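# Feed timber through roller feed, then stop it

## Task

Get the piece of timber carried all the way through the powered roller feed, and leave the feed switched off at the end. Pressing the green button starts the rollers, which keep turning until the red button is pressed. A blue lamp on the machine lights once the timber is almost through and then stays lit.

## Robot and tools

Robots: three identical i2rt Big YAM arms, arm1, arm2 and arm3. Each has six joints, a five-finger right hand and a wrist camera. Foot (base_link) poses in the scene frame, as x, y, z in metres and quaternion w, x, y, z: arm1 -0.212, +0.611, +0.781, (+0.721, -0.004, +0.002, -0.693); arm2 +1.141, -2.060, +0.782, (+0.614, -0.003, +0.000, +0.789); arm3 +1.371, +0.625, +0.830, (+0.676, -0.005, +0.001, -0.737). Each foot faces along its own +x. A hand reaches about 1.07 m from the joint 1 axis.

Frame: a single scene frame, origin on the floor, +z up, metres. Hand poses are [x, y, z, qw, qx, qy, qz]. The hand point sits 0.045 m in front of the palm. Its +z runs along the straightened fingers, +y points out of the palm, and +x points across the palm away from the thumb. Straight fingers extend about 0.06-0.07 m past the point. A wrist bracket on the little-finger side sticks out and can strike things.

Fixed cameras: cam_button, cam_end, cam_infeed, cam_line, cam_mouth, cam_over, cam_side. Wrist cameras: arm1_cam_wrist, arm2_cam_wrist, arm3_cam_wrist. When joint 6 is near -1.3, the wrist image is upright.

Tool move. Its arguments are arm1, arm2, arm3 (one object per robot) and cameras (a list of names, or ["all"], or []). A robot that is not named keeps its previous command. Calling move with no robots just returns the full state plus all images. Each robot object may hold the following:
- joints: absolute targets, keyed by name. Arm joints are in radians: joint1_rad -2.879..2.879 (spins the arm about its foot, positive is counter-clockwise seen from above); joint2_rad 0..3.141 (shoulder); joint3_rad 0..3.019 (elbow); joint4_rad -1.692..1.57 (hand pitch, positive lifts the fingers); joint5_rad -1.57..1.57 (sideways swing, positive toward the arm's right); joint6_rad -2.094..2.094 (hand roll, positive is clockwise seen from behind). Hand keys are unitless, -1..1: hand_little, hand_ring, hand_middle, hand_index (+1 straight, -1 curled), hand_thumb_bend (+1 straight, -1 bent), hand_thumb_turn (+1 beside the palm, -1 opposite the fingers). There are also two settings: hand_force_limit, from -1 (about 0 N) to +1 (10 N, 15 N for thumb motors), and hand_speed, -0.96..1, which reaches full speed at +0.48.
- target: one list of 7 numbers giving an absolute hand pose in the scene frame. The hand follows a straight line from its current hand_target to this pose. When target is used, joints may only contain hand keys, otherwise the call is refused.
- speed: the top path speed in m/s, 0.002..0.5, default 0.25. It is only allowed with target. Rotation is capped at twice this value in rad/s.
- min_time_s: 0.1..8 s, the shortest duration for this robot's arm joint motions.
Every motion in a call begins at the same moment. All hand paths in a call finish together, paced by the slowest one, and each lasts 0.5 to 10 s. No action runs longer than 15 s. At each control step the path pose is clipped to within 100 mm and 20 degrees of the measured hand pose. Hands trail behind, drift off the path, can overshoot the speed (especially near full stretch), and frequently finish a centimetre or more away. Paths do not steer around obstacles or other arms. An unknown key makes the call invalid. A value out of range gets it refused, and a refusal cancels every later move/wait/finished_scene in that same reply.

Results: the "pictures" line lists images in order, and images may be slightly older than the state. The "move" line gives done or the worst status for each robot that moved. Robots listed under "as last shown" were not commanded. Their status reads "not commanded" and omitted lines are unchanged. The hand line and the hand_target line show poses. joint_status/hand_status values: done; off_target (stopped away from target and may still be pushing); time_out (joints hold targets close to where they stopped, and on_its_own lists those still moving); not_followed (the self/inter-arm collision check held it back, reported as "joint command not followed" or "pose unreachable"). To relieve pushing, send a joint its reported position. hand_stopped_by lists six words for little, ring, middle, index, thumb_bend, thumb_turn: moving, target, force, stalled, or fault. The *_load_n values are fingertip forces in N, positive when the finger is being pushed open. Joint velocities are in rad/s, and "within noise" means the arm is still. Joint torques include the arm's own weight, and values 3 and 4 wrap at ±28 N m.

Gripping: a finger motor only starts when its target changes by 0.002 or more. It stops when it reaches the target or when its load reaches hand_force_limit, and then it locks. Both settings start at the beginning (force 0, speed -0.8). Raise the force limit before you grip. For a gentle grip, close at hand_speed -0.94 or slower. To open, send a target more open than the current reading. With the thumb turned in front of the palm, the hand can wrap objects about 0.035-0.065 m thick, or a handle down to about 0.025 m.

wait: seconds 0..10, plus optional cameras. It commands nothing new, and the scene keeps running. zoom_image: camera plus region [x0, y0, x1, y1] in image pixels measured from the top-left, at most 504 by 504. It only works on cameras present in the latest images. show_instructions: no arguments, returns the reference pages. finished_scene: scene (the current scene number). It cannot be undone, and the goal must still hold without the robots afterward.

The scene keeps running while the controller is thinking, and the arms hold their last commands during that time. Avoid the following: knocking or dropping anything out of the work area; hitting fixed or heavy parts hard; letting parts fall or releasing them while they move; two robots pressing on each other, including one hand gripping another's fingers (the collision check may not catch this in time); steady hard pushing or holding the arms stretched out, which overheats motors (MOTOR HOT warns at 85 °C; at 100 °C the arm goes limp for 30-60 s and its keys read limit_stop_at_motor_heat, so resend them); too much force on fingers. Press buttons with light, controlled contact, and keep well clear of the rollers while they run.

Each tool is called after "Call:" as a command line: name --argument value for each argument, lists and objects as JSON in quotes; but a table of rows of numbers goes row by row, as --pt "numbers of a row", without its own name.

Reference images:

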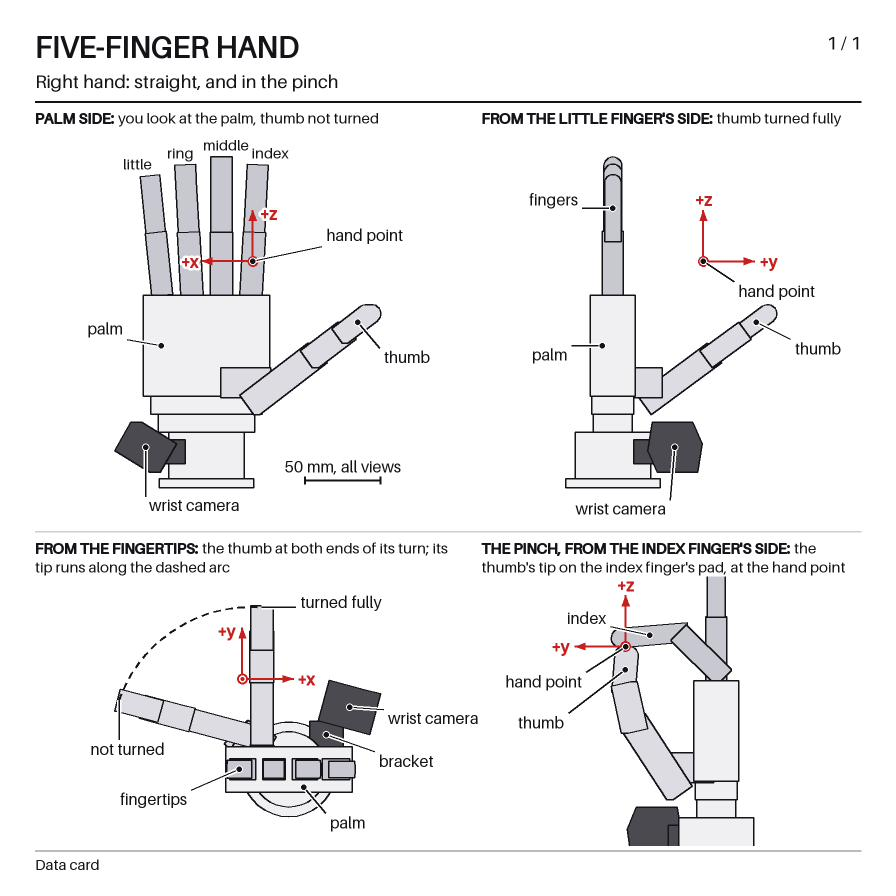

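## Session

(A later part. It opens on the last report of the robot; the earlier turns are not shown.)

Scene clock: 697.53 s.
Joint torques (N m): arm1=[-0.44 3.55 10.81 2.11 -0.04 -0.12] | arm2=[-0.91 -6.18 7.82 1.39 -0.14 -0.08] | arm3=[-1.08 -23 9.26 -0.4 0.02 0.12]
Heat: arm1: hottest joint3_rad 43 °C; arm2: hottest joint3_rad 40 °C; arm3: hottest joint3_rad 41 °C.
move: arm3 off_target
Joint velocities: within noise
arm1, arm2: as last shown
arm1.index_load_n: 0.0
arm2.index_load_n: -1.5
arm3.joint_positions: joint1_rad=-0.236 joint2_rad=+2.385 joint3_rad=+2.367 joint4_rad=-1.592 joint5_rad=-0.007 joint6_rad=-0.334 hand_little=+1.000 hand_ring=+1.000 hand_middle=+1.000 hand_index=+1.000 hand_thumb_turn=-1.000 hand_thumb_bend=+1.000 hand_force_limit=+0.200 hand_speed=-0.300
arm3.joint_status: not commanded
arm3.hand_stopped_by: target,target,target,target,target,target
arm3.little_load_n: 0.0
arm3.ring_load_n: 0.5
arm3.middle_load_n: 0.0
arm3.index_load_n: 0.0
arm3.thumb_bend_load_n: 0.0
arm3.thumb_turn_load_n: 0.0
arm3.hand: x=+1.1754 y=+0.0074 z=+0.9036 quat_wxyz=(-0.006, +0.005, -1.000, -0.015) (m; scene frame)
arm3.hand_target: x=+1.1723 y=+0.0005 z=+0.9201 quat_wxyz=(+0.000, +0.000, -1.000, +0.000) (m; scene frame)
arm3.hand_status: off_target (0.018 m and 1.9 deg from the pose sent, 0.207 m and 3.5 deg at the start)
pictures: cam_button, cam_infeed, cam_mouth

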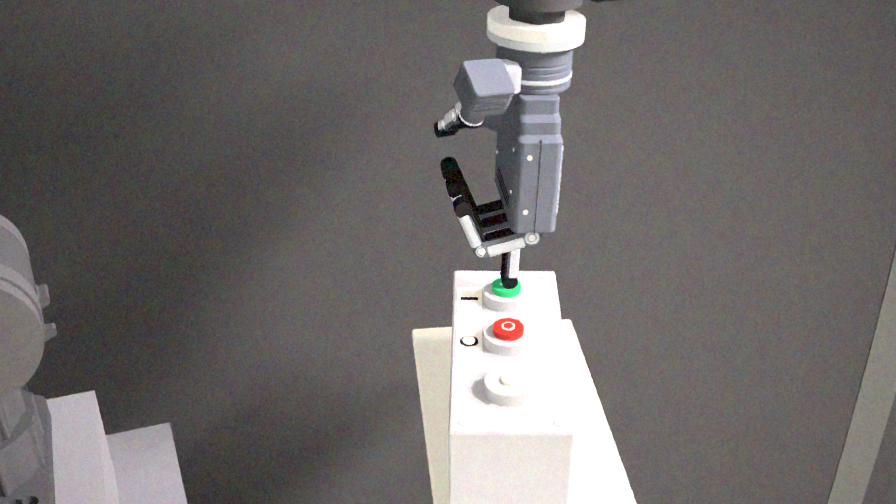

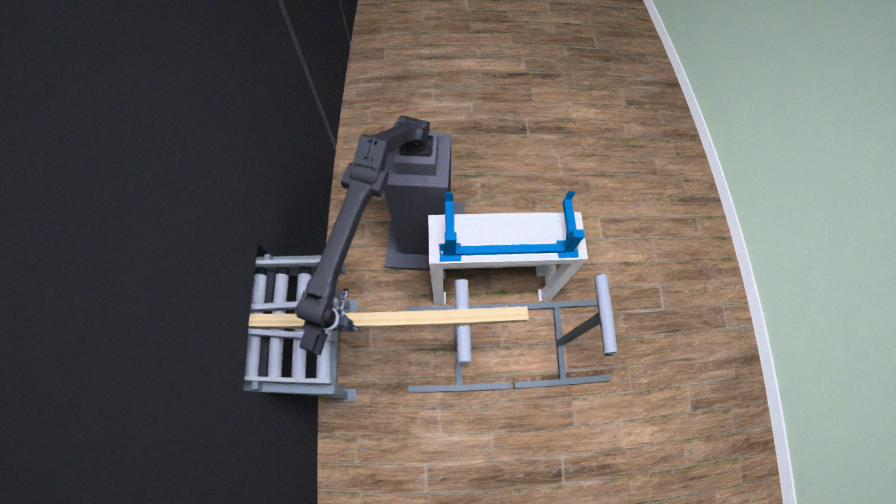

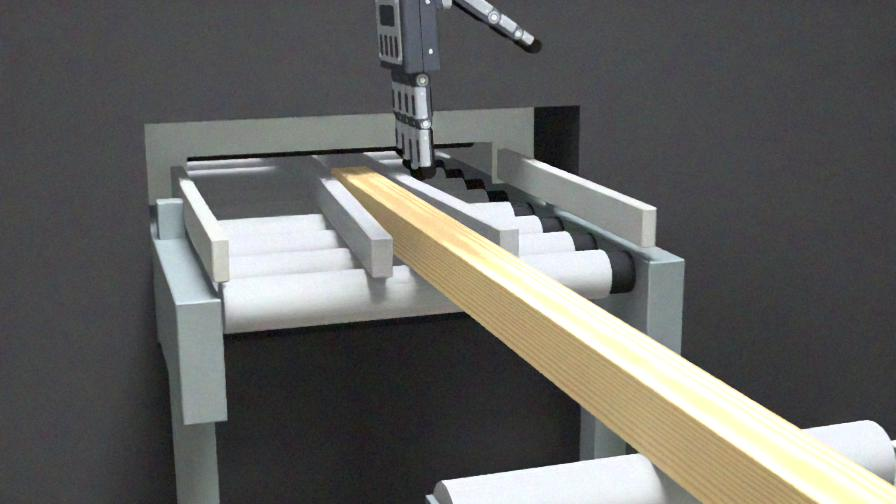

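Now press the green further.

Call:
move --arm2 '{"target": [0.978, -1.744, 0.855, 0, 1, 0, 0], "speed": 0.03}' --cameras '["cam_button", "cam_mouth", "cam_infeed"]'

Call:
wait --seconds 0.5 --cameras '["cam_mouth", "cam_over"]'

Scene clock: 701.70 s.
Joint torques (N m): arm1=[-0.38 3.55 10.77 2.09 -0.04 -0.11] | arm2=[-0.79 -5.19 7.42 1.78 -0.1 -0.06] | arm3=[-1.38 -22.89 9.37 -0.39 0.01 0.12]
Heat: arm1: hottest joint3_rad 43 °C; arm2: hottest joint3_rad 39 °C; arm3: hottest joint2_rad 42 °C.
move: arm2 off_target
Joint velocities: within noise
arm1, arm3: as last shown
arm2.joint_positions: joint1_rad=+0.096 joint2_rad=+1.455 joint3_rad=+1.027 joint4_rad=-1.137 joint5_rad=+0.000 joint6_rad=+0.342 hand_little=-1.000 hand_ring=-1.000 hand_middle=-1.000 hand_index=+1.000 hand_thumb_turn=+1.000 hand_thumb_bend=+1.000 hand_force_limit=+0.000 hand_speed=-0.300
arm2.joint_status: not commanded
arm2.hand_stopped_by: target,target,target,target,target,target
arm2.little_load_n: 0.0
arm2.ring_load_n: 0.0
arm2.middle_load_n: 0.0
arm2.index_load_n: -2.0
arm2.thumb_bend_load_n: 0.0
arm2.thumb_turn_load_n: 0.0
arm2.hand: x=+0.9776 y=-1.7489 z=+0.8680 quat_wxyz=(-0.001, +1.000, +0.001, +0.001) (m; scene frame)
arm2.hand_target: x=+0.9782 y=-1.7445 z=+0.8553 quat_wxyz=(+0.000, +1.000, +0.000, +0.000) (m; scene frame)
arm2.hand_status: off_target (0.014 m and 0.2 deg from the pose sent, 0.019 m and 0.4 deg at the start)
arm3.ring_load_n: 0.0
arm3.thumb_bend_load_n: -0.5
pictures: cam_button, cam_infeed, cam_mouth

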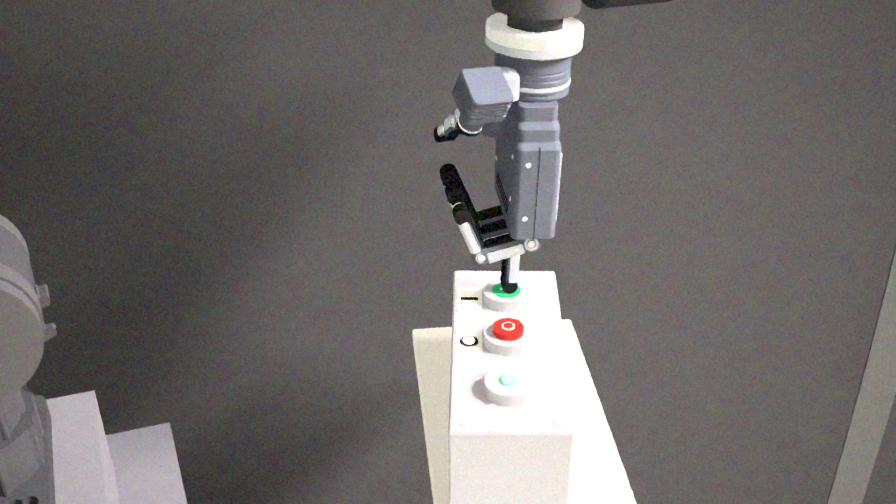

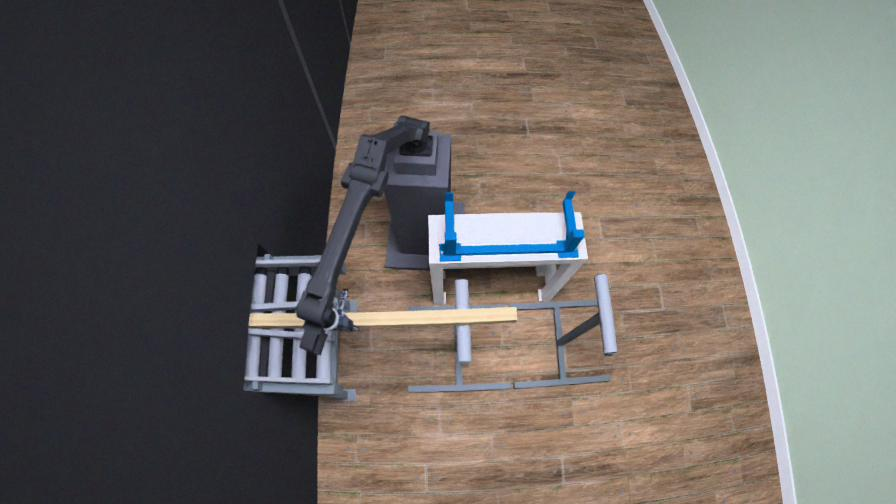

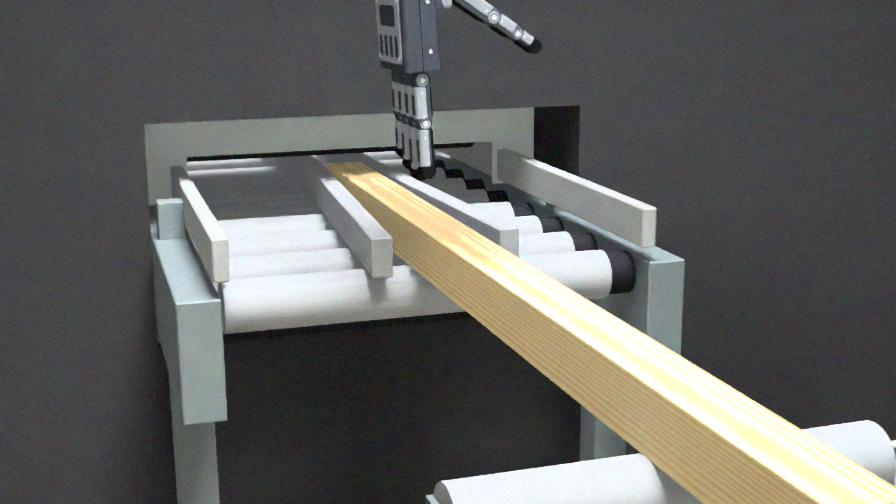

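Scene clock: 702.20 s.
Joint torques (N m): arm1=[-0.56 3.31 10.78 2.09 -0.04 -0.12] | arm2=[-0.85 -5.25 7.41 1.8 -0.1 -0.06] | arm3=[-1.49 -23.18 9.26 -0.42 0 0.12]
Heat: arm1: hottest joint3_rad 43 °C; arm2: hottest joint3_rad 39 °C; arm3: hottest joint2_rad 42 °C.
Joint velocities: within noise
arm1.joint_positions: joint1_rad=+0.291 joint2_rad=+0.635 joint3_rad=+1.450 joint4_rad=-1.573 joint5_rad=-0.289 joint6_rad=-1.280 hand_little=+1.000 hand_ring=+1.000 hand_middle=+1.000 hand_index=+1.000 hand_thumb_turn=+1.000 hand_thumb_bend=+1.000 hand_force_limit=+0.000 hand_speed=-0.800
arm1.joint_status: not commanded
arm1.hand_stopped_by: target,target,target,target,target,target
arm1.little_load_n: 0.0
arm1.ring_load_n: 0.0
arm1.middle_load_n: 0.0
arm1.index_load_n: 0.0
arm1.thumb_bend_load_n: 0.5
arm1.thumb_turn_load_n: 0.0
arm1.hand: x=-0.1396 y=+0.4392 z=+1.2467 quat_wxyz=(+0.064, +0.697, -0.588, +0.406) (m; scene frame)
arm1.hand_target: x=-0.1399 y=+0.4402 z=+1.2545 quat_wxyz=(+0.069, +0.695, -0.584, +0.414) (m; scene frame)
arm1.hand_status: not commanded
arm2.joint_positions: joint1_rad=+0.096 joint2_rad=+1.455 joint3_rad=+1.027 joint4_rad=-1.137 joint5_rad=+0.000 joint6_rad=+0.342 hand_little=-1.000 hand_ring=-1.000 hand_middle=-1.000 hand_index=+1.000 hand_thumb_turn=+1.000 hand_thumb_bend=+1.000 hand_force_limit=+0.000 hand_speed=-0.300
arm2.joint_status: not commanded
arm2.hand_stopped_by: target,target,target,target,target,target
arm2.little_load_n: 0.0
arm2.ring_load_n: 0.0
arm2.middle_load_n: 0.0
arm2.index_load_n: -2.5
arm2.thumb_bend_load_n: 0.0
arm2.thumb_turn_load_n: 0.0
arm2.hand: x=+0.9776 y=-1.7489 z=+0.8680 quat_wxyz=(-0.001, +1.000, +0.001, +0.001) (m; scene frame)
arm2.hand_target: x=+0.9783 y=-1.7446 z=+0.8553 quat_wxyz=(+0.000, +1.000, +0.000, +0.000) (m; scene frame)
arm2.hand_status: off_target (0.014 m and 0.2 deg from the pose sent, 0.019 m and 0.4 deg at the start)
arm3.joint_positions: joint1_rad=-0.236 joint2_rad=+2.385 joint3_rad=+2.367 joint4_rad=-1.592 joint5_rad=-0.007 joint6_rad=-0.334 hand_little=+1.000 hand_ring=+1.000 hand_middle=+1.000 hand_index=+1.000 hand_thumb_turn=-1.000 hand_thumb_bend=+1.000 hand_force_limit=+0.200 hand_speed=-0.300
arm3.joint_status: not commanded
arm3.hand_stopped_by: target,target,target,target,target,target
arm3.little_load_n: 0.0
arm3.ring_load_n: 0.0
arm3.middle_load_n: 0.0
arm3.index_load_n: 0.0
arm3.thumb_bend_load_n: 0.0
arm3.thumb_turn_load_n: 0.0
arm3.hand: x=+1.1754 y=+0.0074 z=+0.9036 quat_wxyz=(-0.006, +0.005, -1.000, -0.015) (m; scene frame)
arm3.hand_target: x=+1.1723 y=+0.0005 z=+0.9201 quat_wxyz=(+0.000, +0.000, -1.000, +0.000) (m; scene frame)
arm3.hand_status: not commanded
wait: 0.50 s; at rest by 0.27 s
pictures: cam_mouth, cam_over

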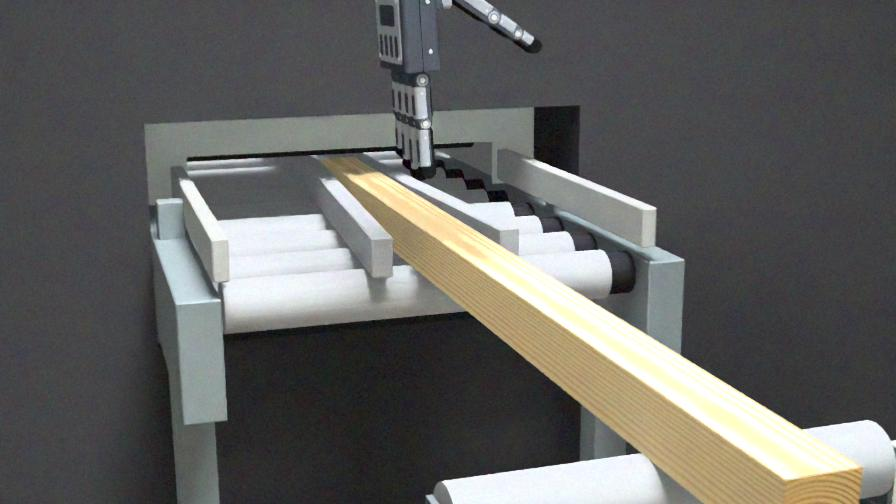

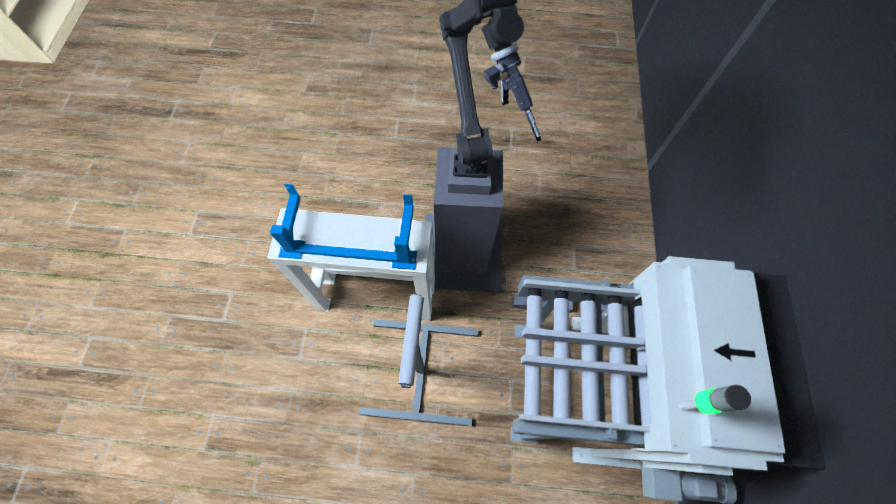

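Call:
move --arm2 '{"target": [0.978, -1.744, 0.90, 0, 1, 0, 0], "speed": 0.1}' --cameras '["cam_over", "cam_infeed"]'

Call:
move --arm2 '{"target": [1.033, -1.746, 0.888, 0, 1, 0, 0], "speed": 0.1}' --cameras '["cam_over", "cam_infeed", "cam_button"]'

Scene clock: 708.80 s.
Joint torques (N m): arm1=[-0.67 3.55 10.7 2.11 -0.04 -0.12] | arm2=[-0.85 -8.23 12.26 -0.29 -0.08 -0.06] | arm3=[-1.32 -22.89 9.31 -0.49 0 0.12]
Heat: arm1: hottest joint3_rad 43 °C; arm2: hottest joint3_rad 39 °C; arm3: hottest joint2_rad 44 °C.
move: arm2 off_target
Joint velocities: within noise
arm1, arm3: as last shown
arm1.thumb_bend_load_n: 0.0
arm2.joint_positions: joint1_rad=+0.096 joint2_rad=+1.446 joint3_rad=+1.047 joint4_rad=-1.213 joint5_rad=+0.000 joint6_rad=+0.342 hand_little=-1.000 hand_ring=-1.000 hand_middle=-1.000 hand_index=+1.000 hand_thumb_turn=+1.000 hand_thumb_bend=+1.000 hand_force_limit=+0.000 hand_speed=-0.300
arm2.joint_status: not commanded
arm2.hand_stopped_by: target,target,target,target,target,target
arm2.little_load_n: 0.0
arm2.ring_load_n: 0.0
arm2.middle_load_n: 0.0
arm2.index_load_n: 0.0
arm2.thumb_bend_load_n: 0.0
arm2.thumb_turn_load_n: 0.0
arm2.hand: x=+0.9814 y=-1.7597 z=+0.8810 quat_wxyz=(+0.021, +1.000, +0.001, +0.008) (m; scene frame)
arm2.hand_target: x=+0.9782 y=-1.7447 z=+0.8999 quat_wxyz=(+0.000, +1.000, +0.000, +0.000) (m; scene frame)
arm2.hand_status: off_target (0.025 m and 2.6 deg from the pose sent, 0.032 m and 0.2 deg at the start)
pictures: cam_infeed, cam_over

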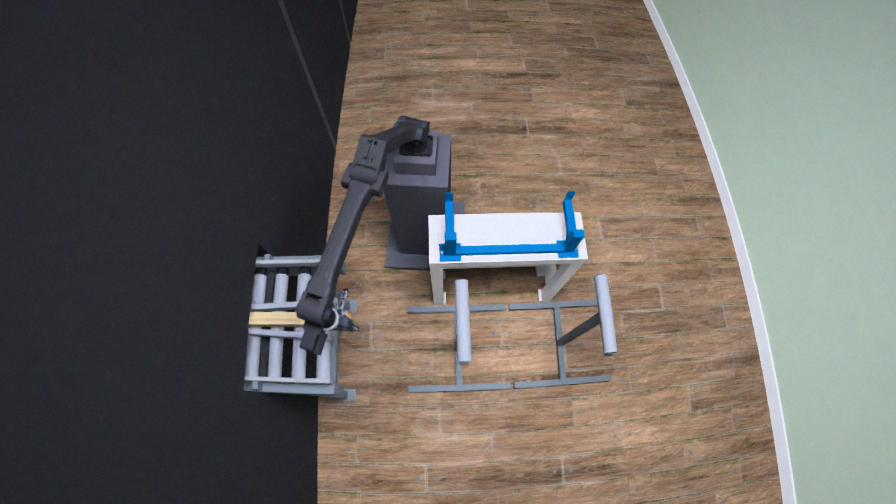

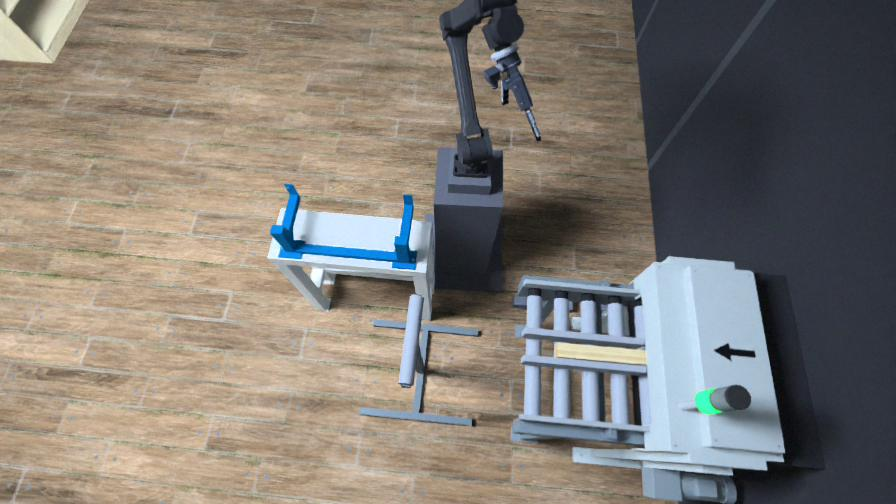

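Scene clock: 710.07 s.
Joint torques (N m): arm1=[-0.73 3.25 10.73 2.14 -0.04 -0.11] | arm2=[-0.44 -7.88 8.57 0.85 -0.09 -0.07] | arm3=[-1.14 -23.06 9.29 -0.44 0.01 0.12]
Heat: arm1: hottest joint3_rad 43 °C; arm2: hottest joint3_rad 39 °C; arm3: hottest joint2_rad 45 °C.
move: arm2 done
Joint velocities: within noise
arm1, arm3: as last shown
arm2.joint_positions: joint1_rad=-0.044 joint2_rad=+1.417 joint3_rad=+1.025 joint4_rad=-1.206 joint5_rad=-0.001 joint6_rad=+0.213 hand_little=-1.000 hand_ring=-1.000 hand_middle=-1.000 hand_index=+1.000 hand_thumb_turn=+1.000 hand_thumb_bend=+1.000 hand_force_limit=+0.000 hand_speed=-0.300
arm2.joint_status: not commanded
arm2.hand_stopped_by: target,target,target,target,target,target
arm2.little_load_n: 0.0
arm2.ring_load_n: 0.0
arm2.middle_load_n: 0.0
arm2.index_load_n: 0.0
arm2.thumb_bend_load_n: 0.0
arm2.thumb_turn_load_n: 0.0
arm2.hand: x=+1.0335 y=-1.7510 z=+0.8835 quat_wxyz=(+0.015, +1.000, -0.004, +0.004) (m; scene frame)
arm2.hand_target: x=+1.0331 y=-1.7461 z=+0.8881 quat_wxyz=(+0.000, +1.000, +0.000, +0.000) (m; scene frame)
arm2.hand_status: done (0.007 m and 1.9 deg from the pose sent, 0.054 m and 2.7 deg at the start)
pictures: cam_button, cam_infeed, cam_over

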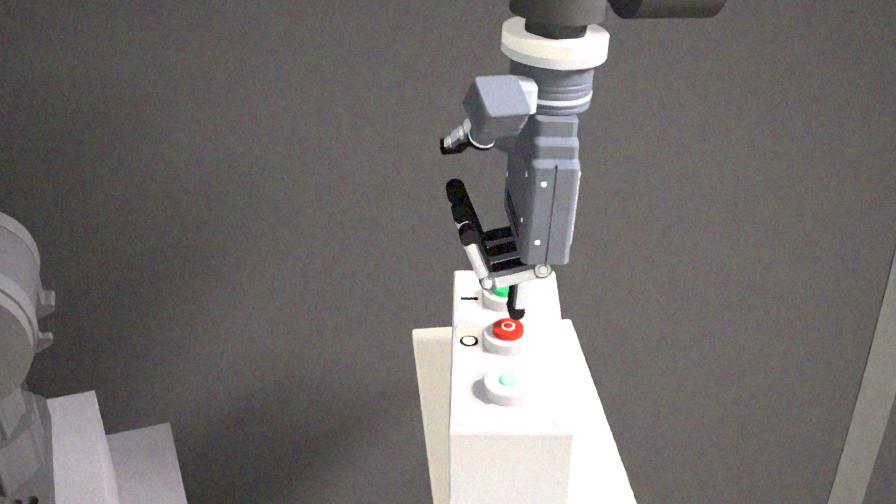

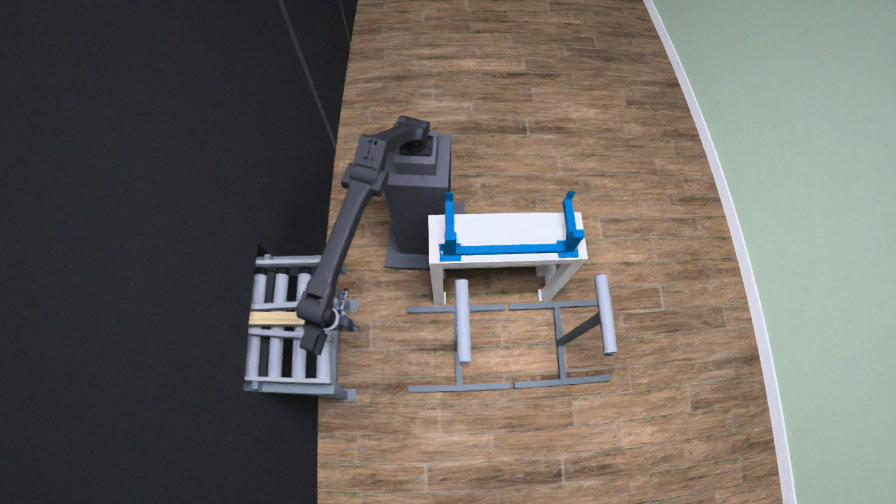

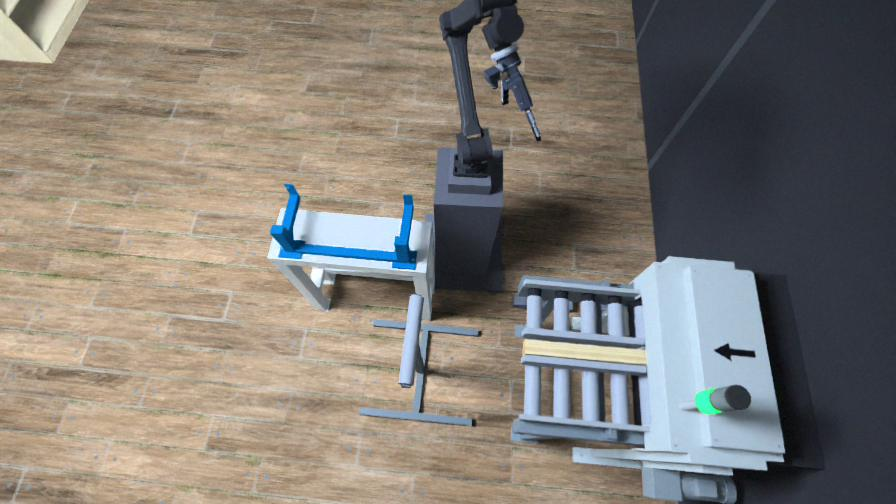

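Call:
wait --seconds 2.5 --cameras '["cam_over"]'

Scene clock: 715.97 s.
Joint torques (N m): arm1=[-0.73 3.37 10.73 2.06 -0.04 -0.11] | arm2=[-0.44 -7.88 8.58 0.85 -0.09 -0.12] | arm3=[-1.38 -22.89 9.24 -0.4 -0.01 0.14]
Heat: arm1: hottest joint3_rad 43 °C; arm2: hottest joint3_rad 39 °C; arm3: hottest joint2_rad 46 °C.
Joint velocities: within noise
arm1.joint_positions: joint1_rad=+0.291 joint2_rad=+0.635 joint3_rad=+1.450 joint4_rad=-1.573 joint5_rad=-0.289 joint6_rad=-1.280 hand_little=+1.000 hand_ring=+1.000 hand_middle=+1.000 hand_index=+1.000 hand_thumb_turn=+1.000 hand_thumb_bend=+1.000 hand_force_limit=+0.000 hand_speed=-0.800
arm1.joint_status: not commanded
arm1.hand_stopped_by: target,target,target,target,target,target
arm1.little_load_n: 0.0
arm1.ring_load_n: 0.0
arm1.middle_load_n: 0.0
arm1.index_load_n: 0.0
arm1.thumb_bend_load_n: 0.0
arm1.thumb_turn_load_n: 0.0
arm1.hand: x=-0.1396 y=+0.4392 z=+1.2467 quat_wxyz=(+0.064, +0.697, -0.588, +0.406) (m; scene frame)
arm1.hand_target: x=-0.1399 y=+0.4402 z=+1.2545 quat_wxyz=(+0.069, +0.695, -0.584, +0.414) (m; scene frame)
arm1.hand_status: not commanded
arm2.joint_positions: joint1_rad=-0.044 joint2_rad=+1.417 joint3_rad=+1.025 joint4_rad=-1.206 joint5_rad=-0.001 joint6_rad=+0.213 hand_little=-1.000 hand_ring=-1.000 hand_middle=-1.000 hand_index=+1.000 hand_thumb_turn=+1.000 hand_thumb_bend=+1.000 hand_force_limit=+0.000 hand_speed=-0.300
arm2.joint_status: not commanded
arm2.hand_stopped_by: target,target,target,target,target,target
arm2.little_load_n: 0.0
arm2.ring_load_n: 0.0
arm2.middle_load_n: 0.0
arm2.index_load_n: 0.0
arm2.thumb_bend_load_n: -0.5
arm2.thumb_turn_load_n: 0.0
arm2.hand: x=+1.0335 y=-1.7510 z=+0.8835 quat_wxyz=(+0.015, +1.000, -0.004, +0.004) (m; scene frame)
arm2.hand_target: x=+1.0331 y=-1.7461 z=+0.8881 quat_wxyz=(+0.000, +1.000, +0.000, +0.000) (m; scene frame)
arm2.hand_status: done (0.007 m and 1.9 deg from the pose sent, 0.054 m and 2.7 deg at the start)
arm3.joint_positions: joint1_rad=-0.236 joint2_rad=+2.385 joint3_rad=+2.367 joint4_rad=-1.592 joint5_rad=-0.007 joint6_rad=-0.334 hand_little=+1.000 hand_ring=+1.000 hand_middle=+1.000 hand_index=+1.000 hand_thumb_turn=-1.000 hand_thumb_bend=+1.000 hand_force_limit=+0.200 hand_speed=-0.300
arm3.joint_status: not commanded
arm3.hand_stopped_by: target,target,target,target,target,target
arm3.little_load_n: 0.0
arm3.ring_load_n: 0.0
arm3.middle_load_n: 0.0
arm3.index_load_n: 0.0
arm3.thumb_bend_load_n: 0.0
arm3.thumb_turn_load_n: 0.0
arm3.hand: x=+1.1754 y=+0.0074 z=+0.9036 quat_wxyz=(-0.006, +0.005, -1.000, -0.015) (m; scene frame)
arm3.hand_target: x=+1.1723 y=+0.0005 z=+0.9201 quat_wxyz=(+0.000, +0.000, -1.000, +0.000) (m; scene frame)
arm3.hand_status: not commanded
wait: 2.50 s; at rest from the start
pictures: cam_over

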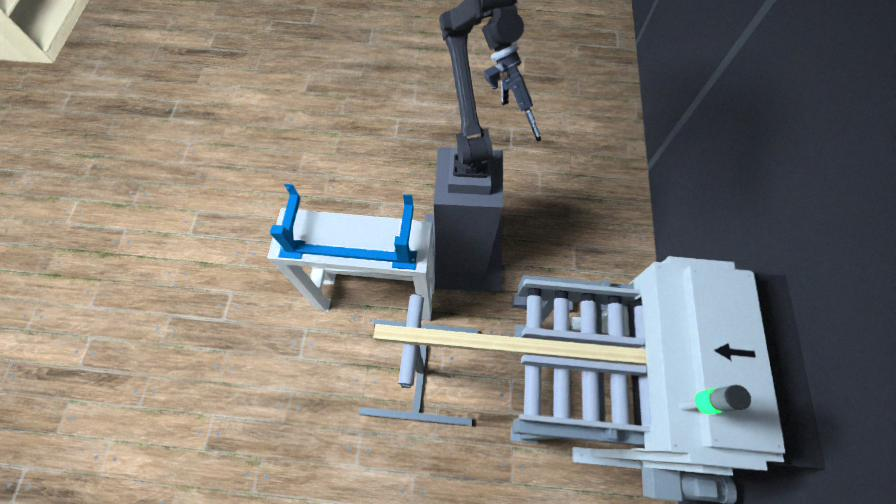

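Call:
wait --seconds 0.3 --cameras '["cam_over"]'

Scene clock: 718.83 s.
Joint torques (N m): arm1=[-0.5 3.37 10.73 2.09 -0.04 -0.11] | arm2=[-0.44 -7.88 8.58 0.87 -0.08 -0.12] | arm3=[-1.14 -22.95 9.26 -0.42 0 0.11]
Heat: arm1: hottest joint3_rad 43 °C; arm2: hottest joint3_rad 39 °C; arm3: hottest joint2_rad 46 °C.
Joint velocities: within noise
arm1.joint_positions: joint1_rad=+0.291 joint2_rad=+0.635 joint3_rad=+1.450 joint4_rad=-1.573 joint5_rad=-0.289 joint6_rad=-1.280 hand_little=+1.000 hand_ring=+1.000 hand_middle=+1.000 hand_index=+1.000 hand_thumb_turn=+1.000 hand_thumb_bend=+1.000 hand_force_limit=+0.000 hand_speed=-0.800
arm1.joint_status: not commanded
arm1.hand_stopped_by: target,target,target,target,target,target
arm1.little_load_n: 0.0
arm1.ring_load_n: 0.0
arm1.middle_load_n: 0.0
arm1.index_load_n: 0.0
arm1.thumb_bend_load_n: 0.0
arm1.thumb_turn_load_n: 0.0
arm1.hand: x=-0.1396 y=+0.4392 z=+1.2467 quat_wxyz=(+0.064, +0.697, -0.588, +0.406) (m; scene frame)
arm1.hand_target: x=-0.1399 y=+0.4402 z=+1.2545 quat_wxyz=(+0.069, +0.695, -0.584, +0.414) (m; scene frame)
arm1.hand_status: not commanded
arm2.joint_positions: joint1_rad=-0.044 joint2_rad=+1.417 joint3_rad=+1.025 joint4_rad=-1.206 joint5_rad=-0.001 joint6_rad=+0.213 hand_little=-1.000 hand_ring=-1.000 hand_middle=-1.000 hand_index=+1.000 hand_thumb_turn=+1.000 hand_thumb_bend=+1.000 hand_force_limit=+0.000 hand_speed=-0.300
arm2.joint_status: not commanded
arm2.hand_stopped_by: target,target,target,target,target,target
arm2.little_load_n: 0.0
arm2.ring_load_n: 0.0
arm2.middle_load_n: 0.0
arm2.index_load_n: 0.0
arm2.thumb_bend_load_n: 0.0
arm2.thumb_turn_load_n: 0.0
arm2.hand: x=+1.0335 y=-1.7510 z=+0.8835 quat_wxyz=(+0.015, +1.000, -0.004, +0.004) (m; scene frame)
arm2.hand_target: x=+1.0331 y=-1.7461 z=+0.8881 quat_wxyz=(+0.000, +1.000, +0.000, +0.000) (m; scene frame)
arm2.hand_status: done (0.007 m and 1.9 deg from the pose sent, 0.054 m and 2.7 deg at the start)
arm3.joint_positions: joint1_rad=-0.236 joint2_rad=+2.385 joint3_rad=+2.367 joint4_rad=-1.592 joint5_rad=-0.007 joint6_rad=-0.334 hand_little=+1.000 hand_ring=+1.000 hand_middle=+1.000 hand_index=+1.000 hand_thumb_turn=-1.000 hand_thumb_bend=+1.000 hand_force_limit=+0.200 hand_speed=-0.300
arm3.joint_status: not commanded
arm3.hand_stopped_by: target,target,target,target,target,target
arm3.little_load_n: 0.0
arm3.ring_load_n: 0.0
arm3.middle_load_n: 0.0
arm3.index_load_n: 0.0
arm3.thumb_bend_load_n: 0.0
arm3.thumb_turn_load_n: 0.0
arm3.hand: x=+1.1754 y=+0.0074 z=+0.9036 quat_wxyz=(-0.006, +0.005, -1.000, -0.015) (m; scene frame)
arm3.hand_target: x=+1.1723 y=+0.0005 z=+0.9201 quat_wxyz=(+0.000, +0.000, -1.000, +0.000) (m; scene frame)
arm3.hand_status: not commanded
wait: 0.30 s; at rest from the start
pictures: cam_over

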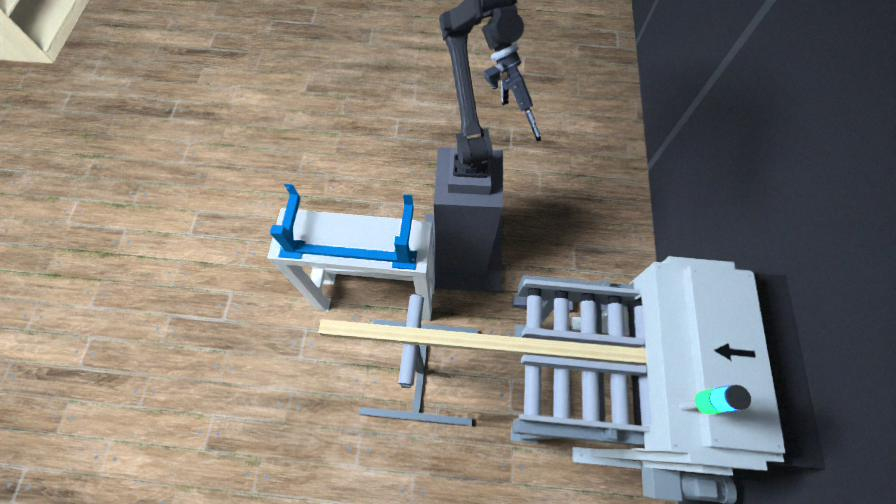

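Call:
move --arm2 '{"target": [1.033, -1.746, 0.855, 0, 1, 0, 0], "speed": 0.06}' --cameras '["cam_over", "cam_button"]'

Call:
wait --seconds 0.3 --cameras '["cam_over", "cam_side"]'

Scene clock: 725.93 s.
Joint torques (N m): arm1=[-0.56 3.55 10.77 2.11 -0.02 -0.13] | arm2=[-0.44 -4.95 7.16 1.92 -0.01 -0.06] | arm3=[-1.32 -22.95 9.29 -0.4 -0.01 0.13]
Heat: arm1: hottest joint3_rad 43 °C; arm2: hottest joint3_rad 39 °C; arm3: hottest joint2_rad 47 °C.
move: arm2 off_target
Joint velocities: within noise
arm1, arm3: as last shown
arm2.joint_positions: joint1_rad=-0.044 joint2_rad=+1.417 joint3_rad=+0.985 joint4_rad=-1.137 joint5_rad=-0.003 joint6_rad=+0.206 hand_little=-1.000 hand_ring=-1.000 hand_middle=-1.000 hand_index=+1.000 hand_thumb_turn=+1.000 hand_thumb_bend=+1.000 hand_force_limit=+0.000 hand_speed=-0.300
arm2.joint_status: not commanded
arm2.hand_stopped_by: target,target,target,target,target,target
arm2.little_load_n: 0.0
arm2.ring_load_n: 0.0
arm2.middle_load_n: 0.0
arm2.index_load_n: -2.5
arm2.thumb_bend_load_n: 0.0
arm2.thumb_turn_load_n: 0.0
arm2.hand: x=+1.0333 y=-1.7500 z=+0.8677 quat_wxyz=(+0.001, +1.000, -0.001, +0.000) (m; scene frame)
arm2.hand_target: x=+1.0332 y=-1.7464 z=+0.8554 quat_wxyz=(+0.000, +1.000, +0.000, +0.000) (m; scene frame)
arm2.hand_status: off_target (0.013 m and 0.2 deg from the pose sent, 0.029 m and 1.9 deg at the start)
pictures: cam_button, cam_over

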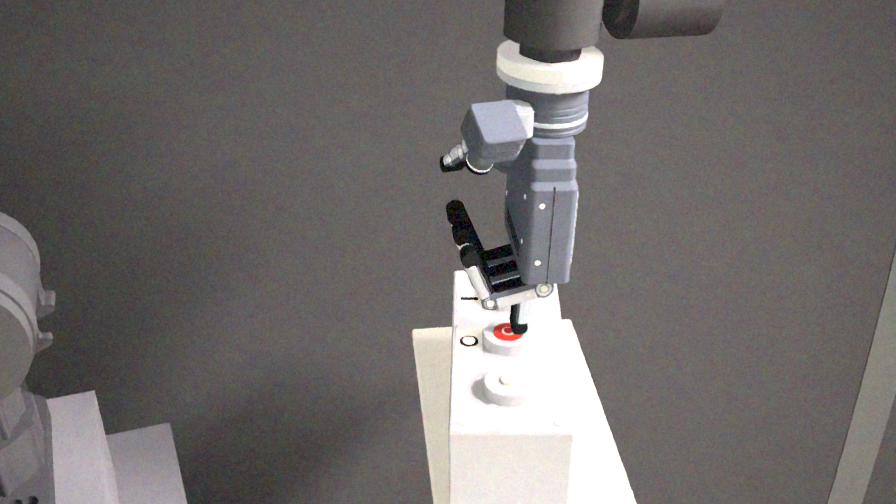

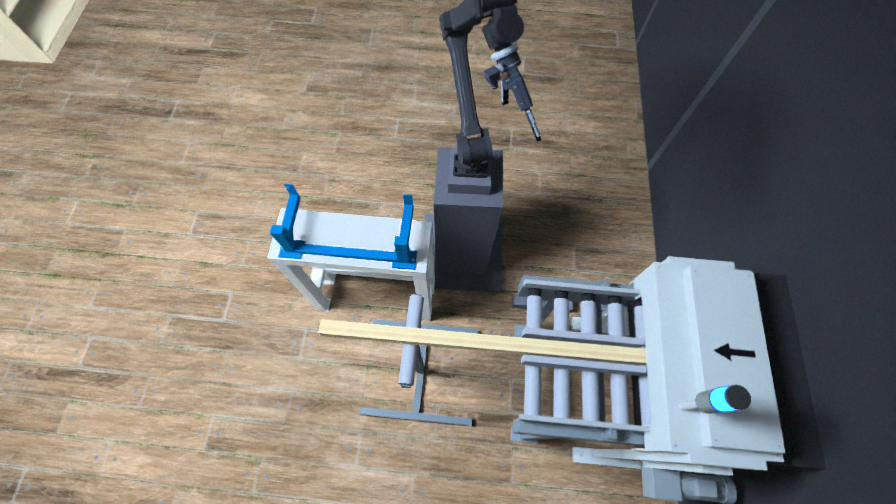

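Scene clock: 726.23 s.
Joint torques (N m): arm1=[-0.73 3.49 10.71 2.07 -0.03 -0.11] | arm2=[-0.5 -4.89 7.16 1.92 -0.01 -0.05] | arm3=[-1.26 -22.95 9.26 -0.38 0 0.13]
Heat: arm1: hottest joint3_rad 43 °C; arm2: hottest joint3_rad 39 °C; arm3: hottest joint2_rad 48 °C.
Joint velocities: within noise
arm1.joint_positions: joint1_rad=+0.291 joint2_rad=+0.635 joint3_rad=+1.450 joint4_rad=-1.573 joint5_rad=-0.289 joint6_rad=-1.280 hand_little=+1.000 hand_ring=+1.000 hand_middle=+1.000 hand_index=+1.000 hand_thumb_turn=+1.000 hand_thumb_bend=+1.000 hand_force_limit=+0.000 hand_speed=-0.800
arm1.joint_status: not commanded
arm1.hand_stopped_by: target,target,target,target,target,target
arm1.little_load_n: 0.0
arm1.ring_load_n: 0.0
arm1.middle_load_n: 0.0
arm1.index_load_n: 0.0
arm1.thumb_bend_load_n: 0.0
arm1.thumb_turn_load_n: 0.0
arm1.hand: x=-0.1396 y=+0.4392 z=+1.2467 quat_wxyz=(+0.064, +0.697, -0.588, +0.406) (m; scene frame)
arm1.hand_target: x=-0.1399 y=+0.4402 z=+1.2545 quat_wxyz=(+0.069, +0.695, -0.584, +0.414) (m; scene frame)
arm1.hand_status: not commanded
arm2.joint_positions: joint1_rad=-0.044 joint2_rad=+1.417 joint3_rad=+0.985 joint4_rad=-1.137 joint5_rad=-0.003 joint6_rad=+0.206 hand_little=-1.000 hand_ring=-1.000 hand_middle=-1.000 hand_index=+1.000 hand_thumb_turn=+1.000 hand_thumb_bend=+1.000 hand_force_limit=+0.000 hand_speed=-0.300
arm2.joint_status: not commanded
arm2.hand_stopped_by: target,target,target,target,target,target
arm2.little_load_n: 0.0
arm2.ring_load_n: 0.5
arm2.middle_load_n: 0.0
arm2.index_load_n: -2.5
arm2.thumb_bend_load_n: 0.0
arm2.thumb_turn_load_n: 0.0
arm2.hand: x=+1.0333 y=-1.7500 z=+0.8677 quat_wxyz=(+0.001, +1.000, -0.001, +0.000) (m; scene frame)
arm2.hand_target: x=+1.0332 y=-1.7464 z=+0.8554 quat_wxyz=(+0.000, +1.000, +0.000, +0.000) (m; scene frame)
arm2.hand_status: off_target (0.013 m and 0.2 deg from the pose sent, 0.029 m and 1.9 deg at the start)
arm3.joint_positions: joint1_rad=-0.236 joint2_rad=+2.385 joint3_rad=+2.367 joint4_rad=-1.592 joint5_rad=-0.007 joint6_rad=-0.334 hand_little=+1.000 hand_ring=+1.000 hand_middle=+1.000 hand_index=+1.000 hand_thumb_turn=-1.000 hand_thumb_bend=+1.000 hand_force_limit=+0.200 hand_speed=-0.300
arm3.joint_status: not commanded
arm3.hand_stopped_by: target,target,target,target,target,target
arm3.little_load_n: 0.0
arm3.ring_load_n: 0.0
arm3.middle_load_n: 0.0
arm3.index_load_n: 0.0
arm3.thumb_bend_load_n: 0.0
arm3.thumb_turn_load_n: 0.0
arm3.hand: x=+1.1754 y=+0.0074 z=+0.9036 quat_wxyz=(-0.006, +0.005, -1.000, -0.015) (m; scene frame)
arm3.hand_target: x=+1.1723 y=+0.0005 z=+0.9201 quat_wxyz=(+0.000, +0.000, -1.000, +0.000) (m; scene frame)
arm3.hand_status: not commanded
wait: 0.30 s; at rest by 0.27 s
pictures: cam_over, cam_side

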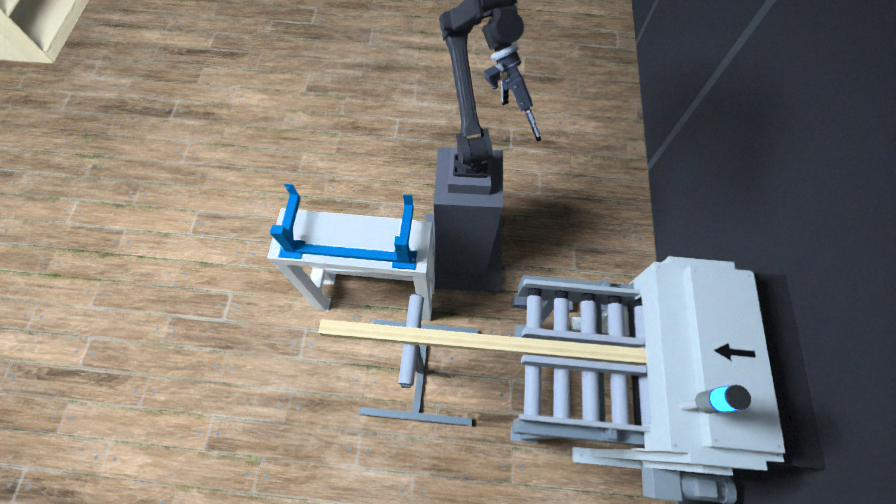

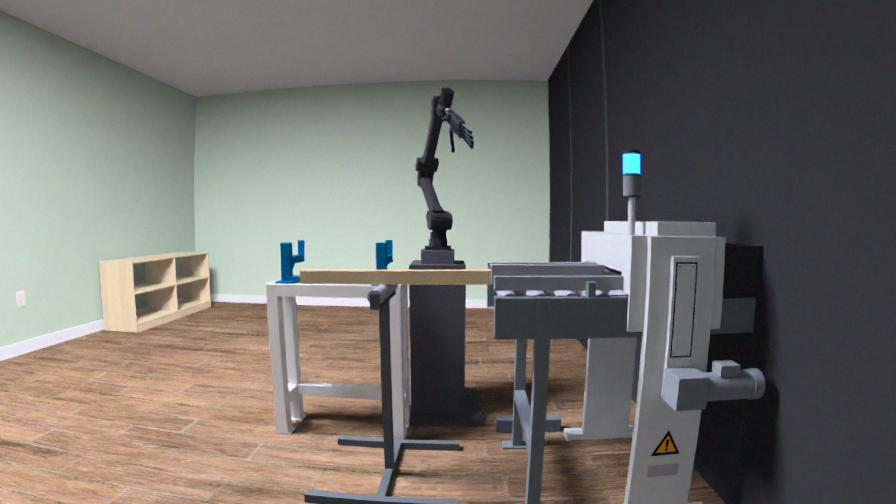

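Call:
move --arm1 '{"target": [-0.12, 0.03, 0.97, 0, 0, 1, 0], "speed": 0.25, "joints": {"hand_thumb_turn": -1, "hand_speed": -0.3}}' --arm2 '{"target": [1.033, -1.746, 0.91, 0, 1, 0, 0], "speed": 0.1}' --cameras '["cam_over", "cam_end", "arm1_cam_wrist"]'

Scene clock: 799.93 s.
Joint torques (N m): arm1=[-0.67 -20.07 15.97 -0.06 0.03 0.05] | arm2=[-0.44 -7.59 12.41 -0.29 -0.01 -0.05] | arm3=[-1.26 -22.95 9.29 -0.38 0 0.14]
Heat: arm1: hottest joint3_rad 44 °C; arm2: hottest joint3_rad 37 °C; arm3: hottest joint2_rad 51 °C.
move: arm1 off_target; arm2 off_target
Joint velocities: within noise
arm1.joint_positions: joint1_rad=+0.055 joint2_rad=+2.048 joint3_rad=+2.078 joint4_rad=-1.625 joint5_rad=-0.006 joint6_rad=+0.076 hand_little=+1.000 hand_ring=+1.000 hand_middle=+1.000 hand_index=+1.000 hand_thumb_turn=-1.000 hand_thumb_bend=+1.000 hand_force_limit=+0.000 hand_speed=-0.300
arm1.joint_status: all done
arm1.hand_stopped_by: target,target,target,target,target,target
arm1.little_load_n: 0.0
arm1.ring_load_n: 0.0
arm1.middle_load_n: 0.0
arm1.index_load_n: 0.0
arm1.thumb_bend_load_n: 0.0
arm1.thumb_turn_load_n: 0.0
arm1.hand: x=-0.1197 y=+0.0439 z=+0.9634 quat_wxyz=(+0.002, +0.010, -1.000, -0.011) (m; scene frame)
arm1.hand_target: x=-0.1202 y=+0.0308 z=+0.9700 quat_wxyz=(+0.000, +0.000, -1.000, +0.001) (m; scene frame)
arm1.hand_status: off_target (0.015 m and 1.7 deg from the pose sent, 0.494 m and 108.0 deg at the start)
arm2.joint_positions: joint1_rad=-0.044 joint2_rad=+1.394 joint3_rad=+1.021 joint4_rad=-1.240 joint5_rad=-0.003 joint6_rad=+0.206 hand_little=-1.000 hand_ring=-1.000 hand_middle=-1.000 hand_index=+1.000 hand_thumb_turn=+1.000 hand_thumb_bend=+1.000 hand_force_limit=+0.000 hand_speed=-0.300
arm2.joint_status: not commanded
arm2.hand_stopped_by: target,target,target,target,target,target
arm2.little_load_n: 0.0
arm2.ring_load_n: 0.0
arm2.middle_load_n: 0.0
arm2.index_load_n: 0.0
arm2.thumb_bend_load_n: 0.0
arm2.thumb_turn_load_n: 0.0
arm2.hand: x=+1.0356 y=-1.7613 z=+0.8912 quat_wxyz=(+0.023, +1.000, -0.001, +0.005) (m; scene frame)
arm2.hand_target: x=+1.0332 y=-1.7468 z=+0.9098 quat_wxyz=(+0.000, +1.000, +0.000, +0.000) (m; scene frame)
arm2.hand_status: off_target (0.024 m and 2.7 deg from the pose sent, 0.042 m and 0.2 deg at the start)
arm3: as last shown
pictures: arm1_cam_wrist, cam_end, cam_over
camera_calibration:
arm1_cam_wrist: T_world_to_cam=[[-0.328188, 0.944602, 0.00434211, -0.091154], [0.812182, 0.279828, 0.511914, -0.405776], [0.482341, 0.171531, -0.859025, 0.988164], [0, 0, 0, 1]] pos_world=[-0.176983, 0.0301509, 1.05698]

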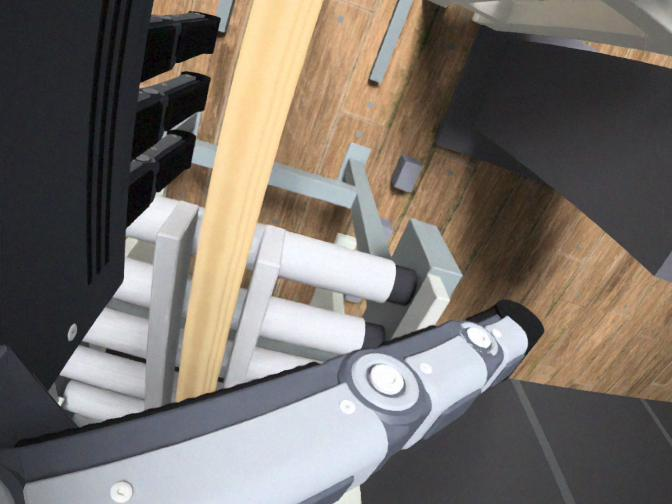

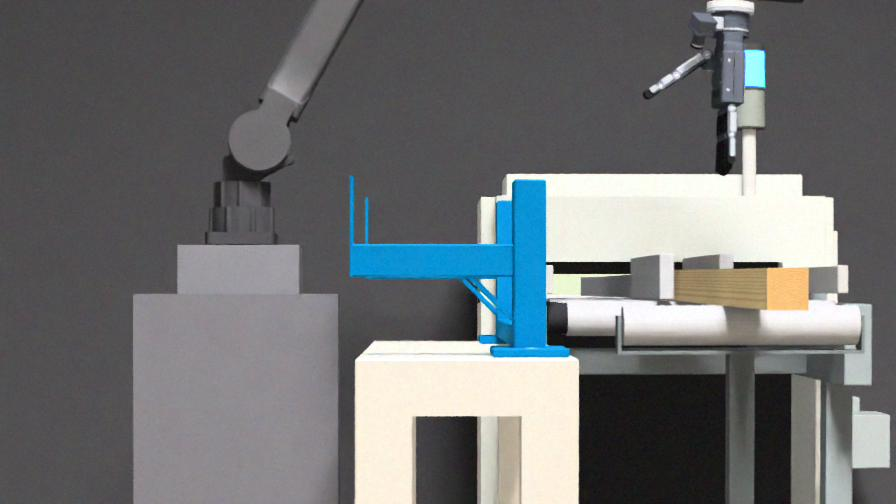

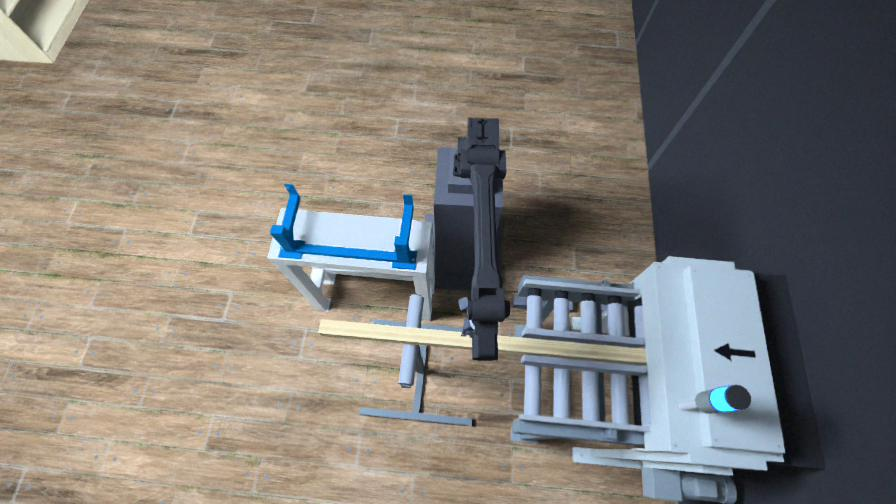

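Call:
zoom_image --camera "arm1_cam_wrist" --region '[100, 0, 436, 252]'

Scaled by 1.500 from the camera's 672x504 image, which has a finer 960x720 frame.

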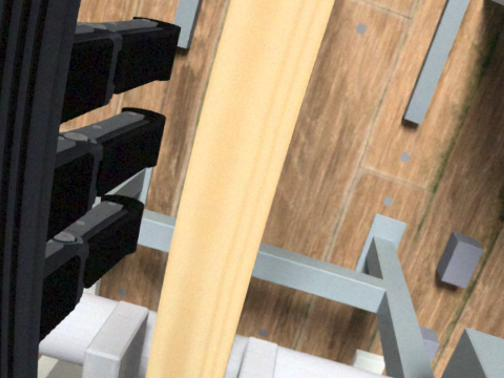

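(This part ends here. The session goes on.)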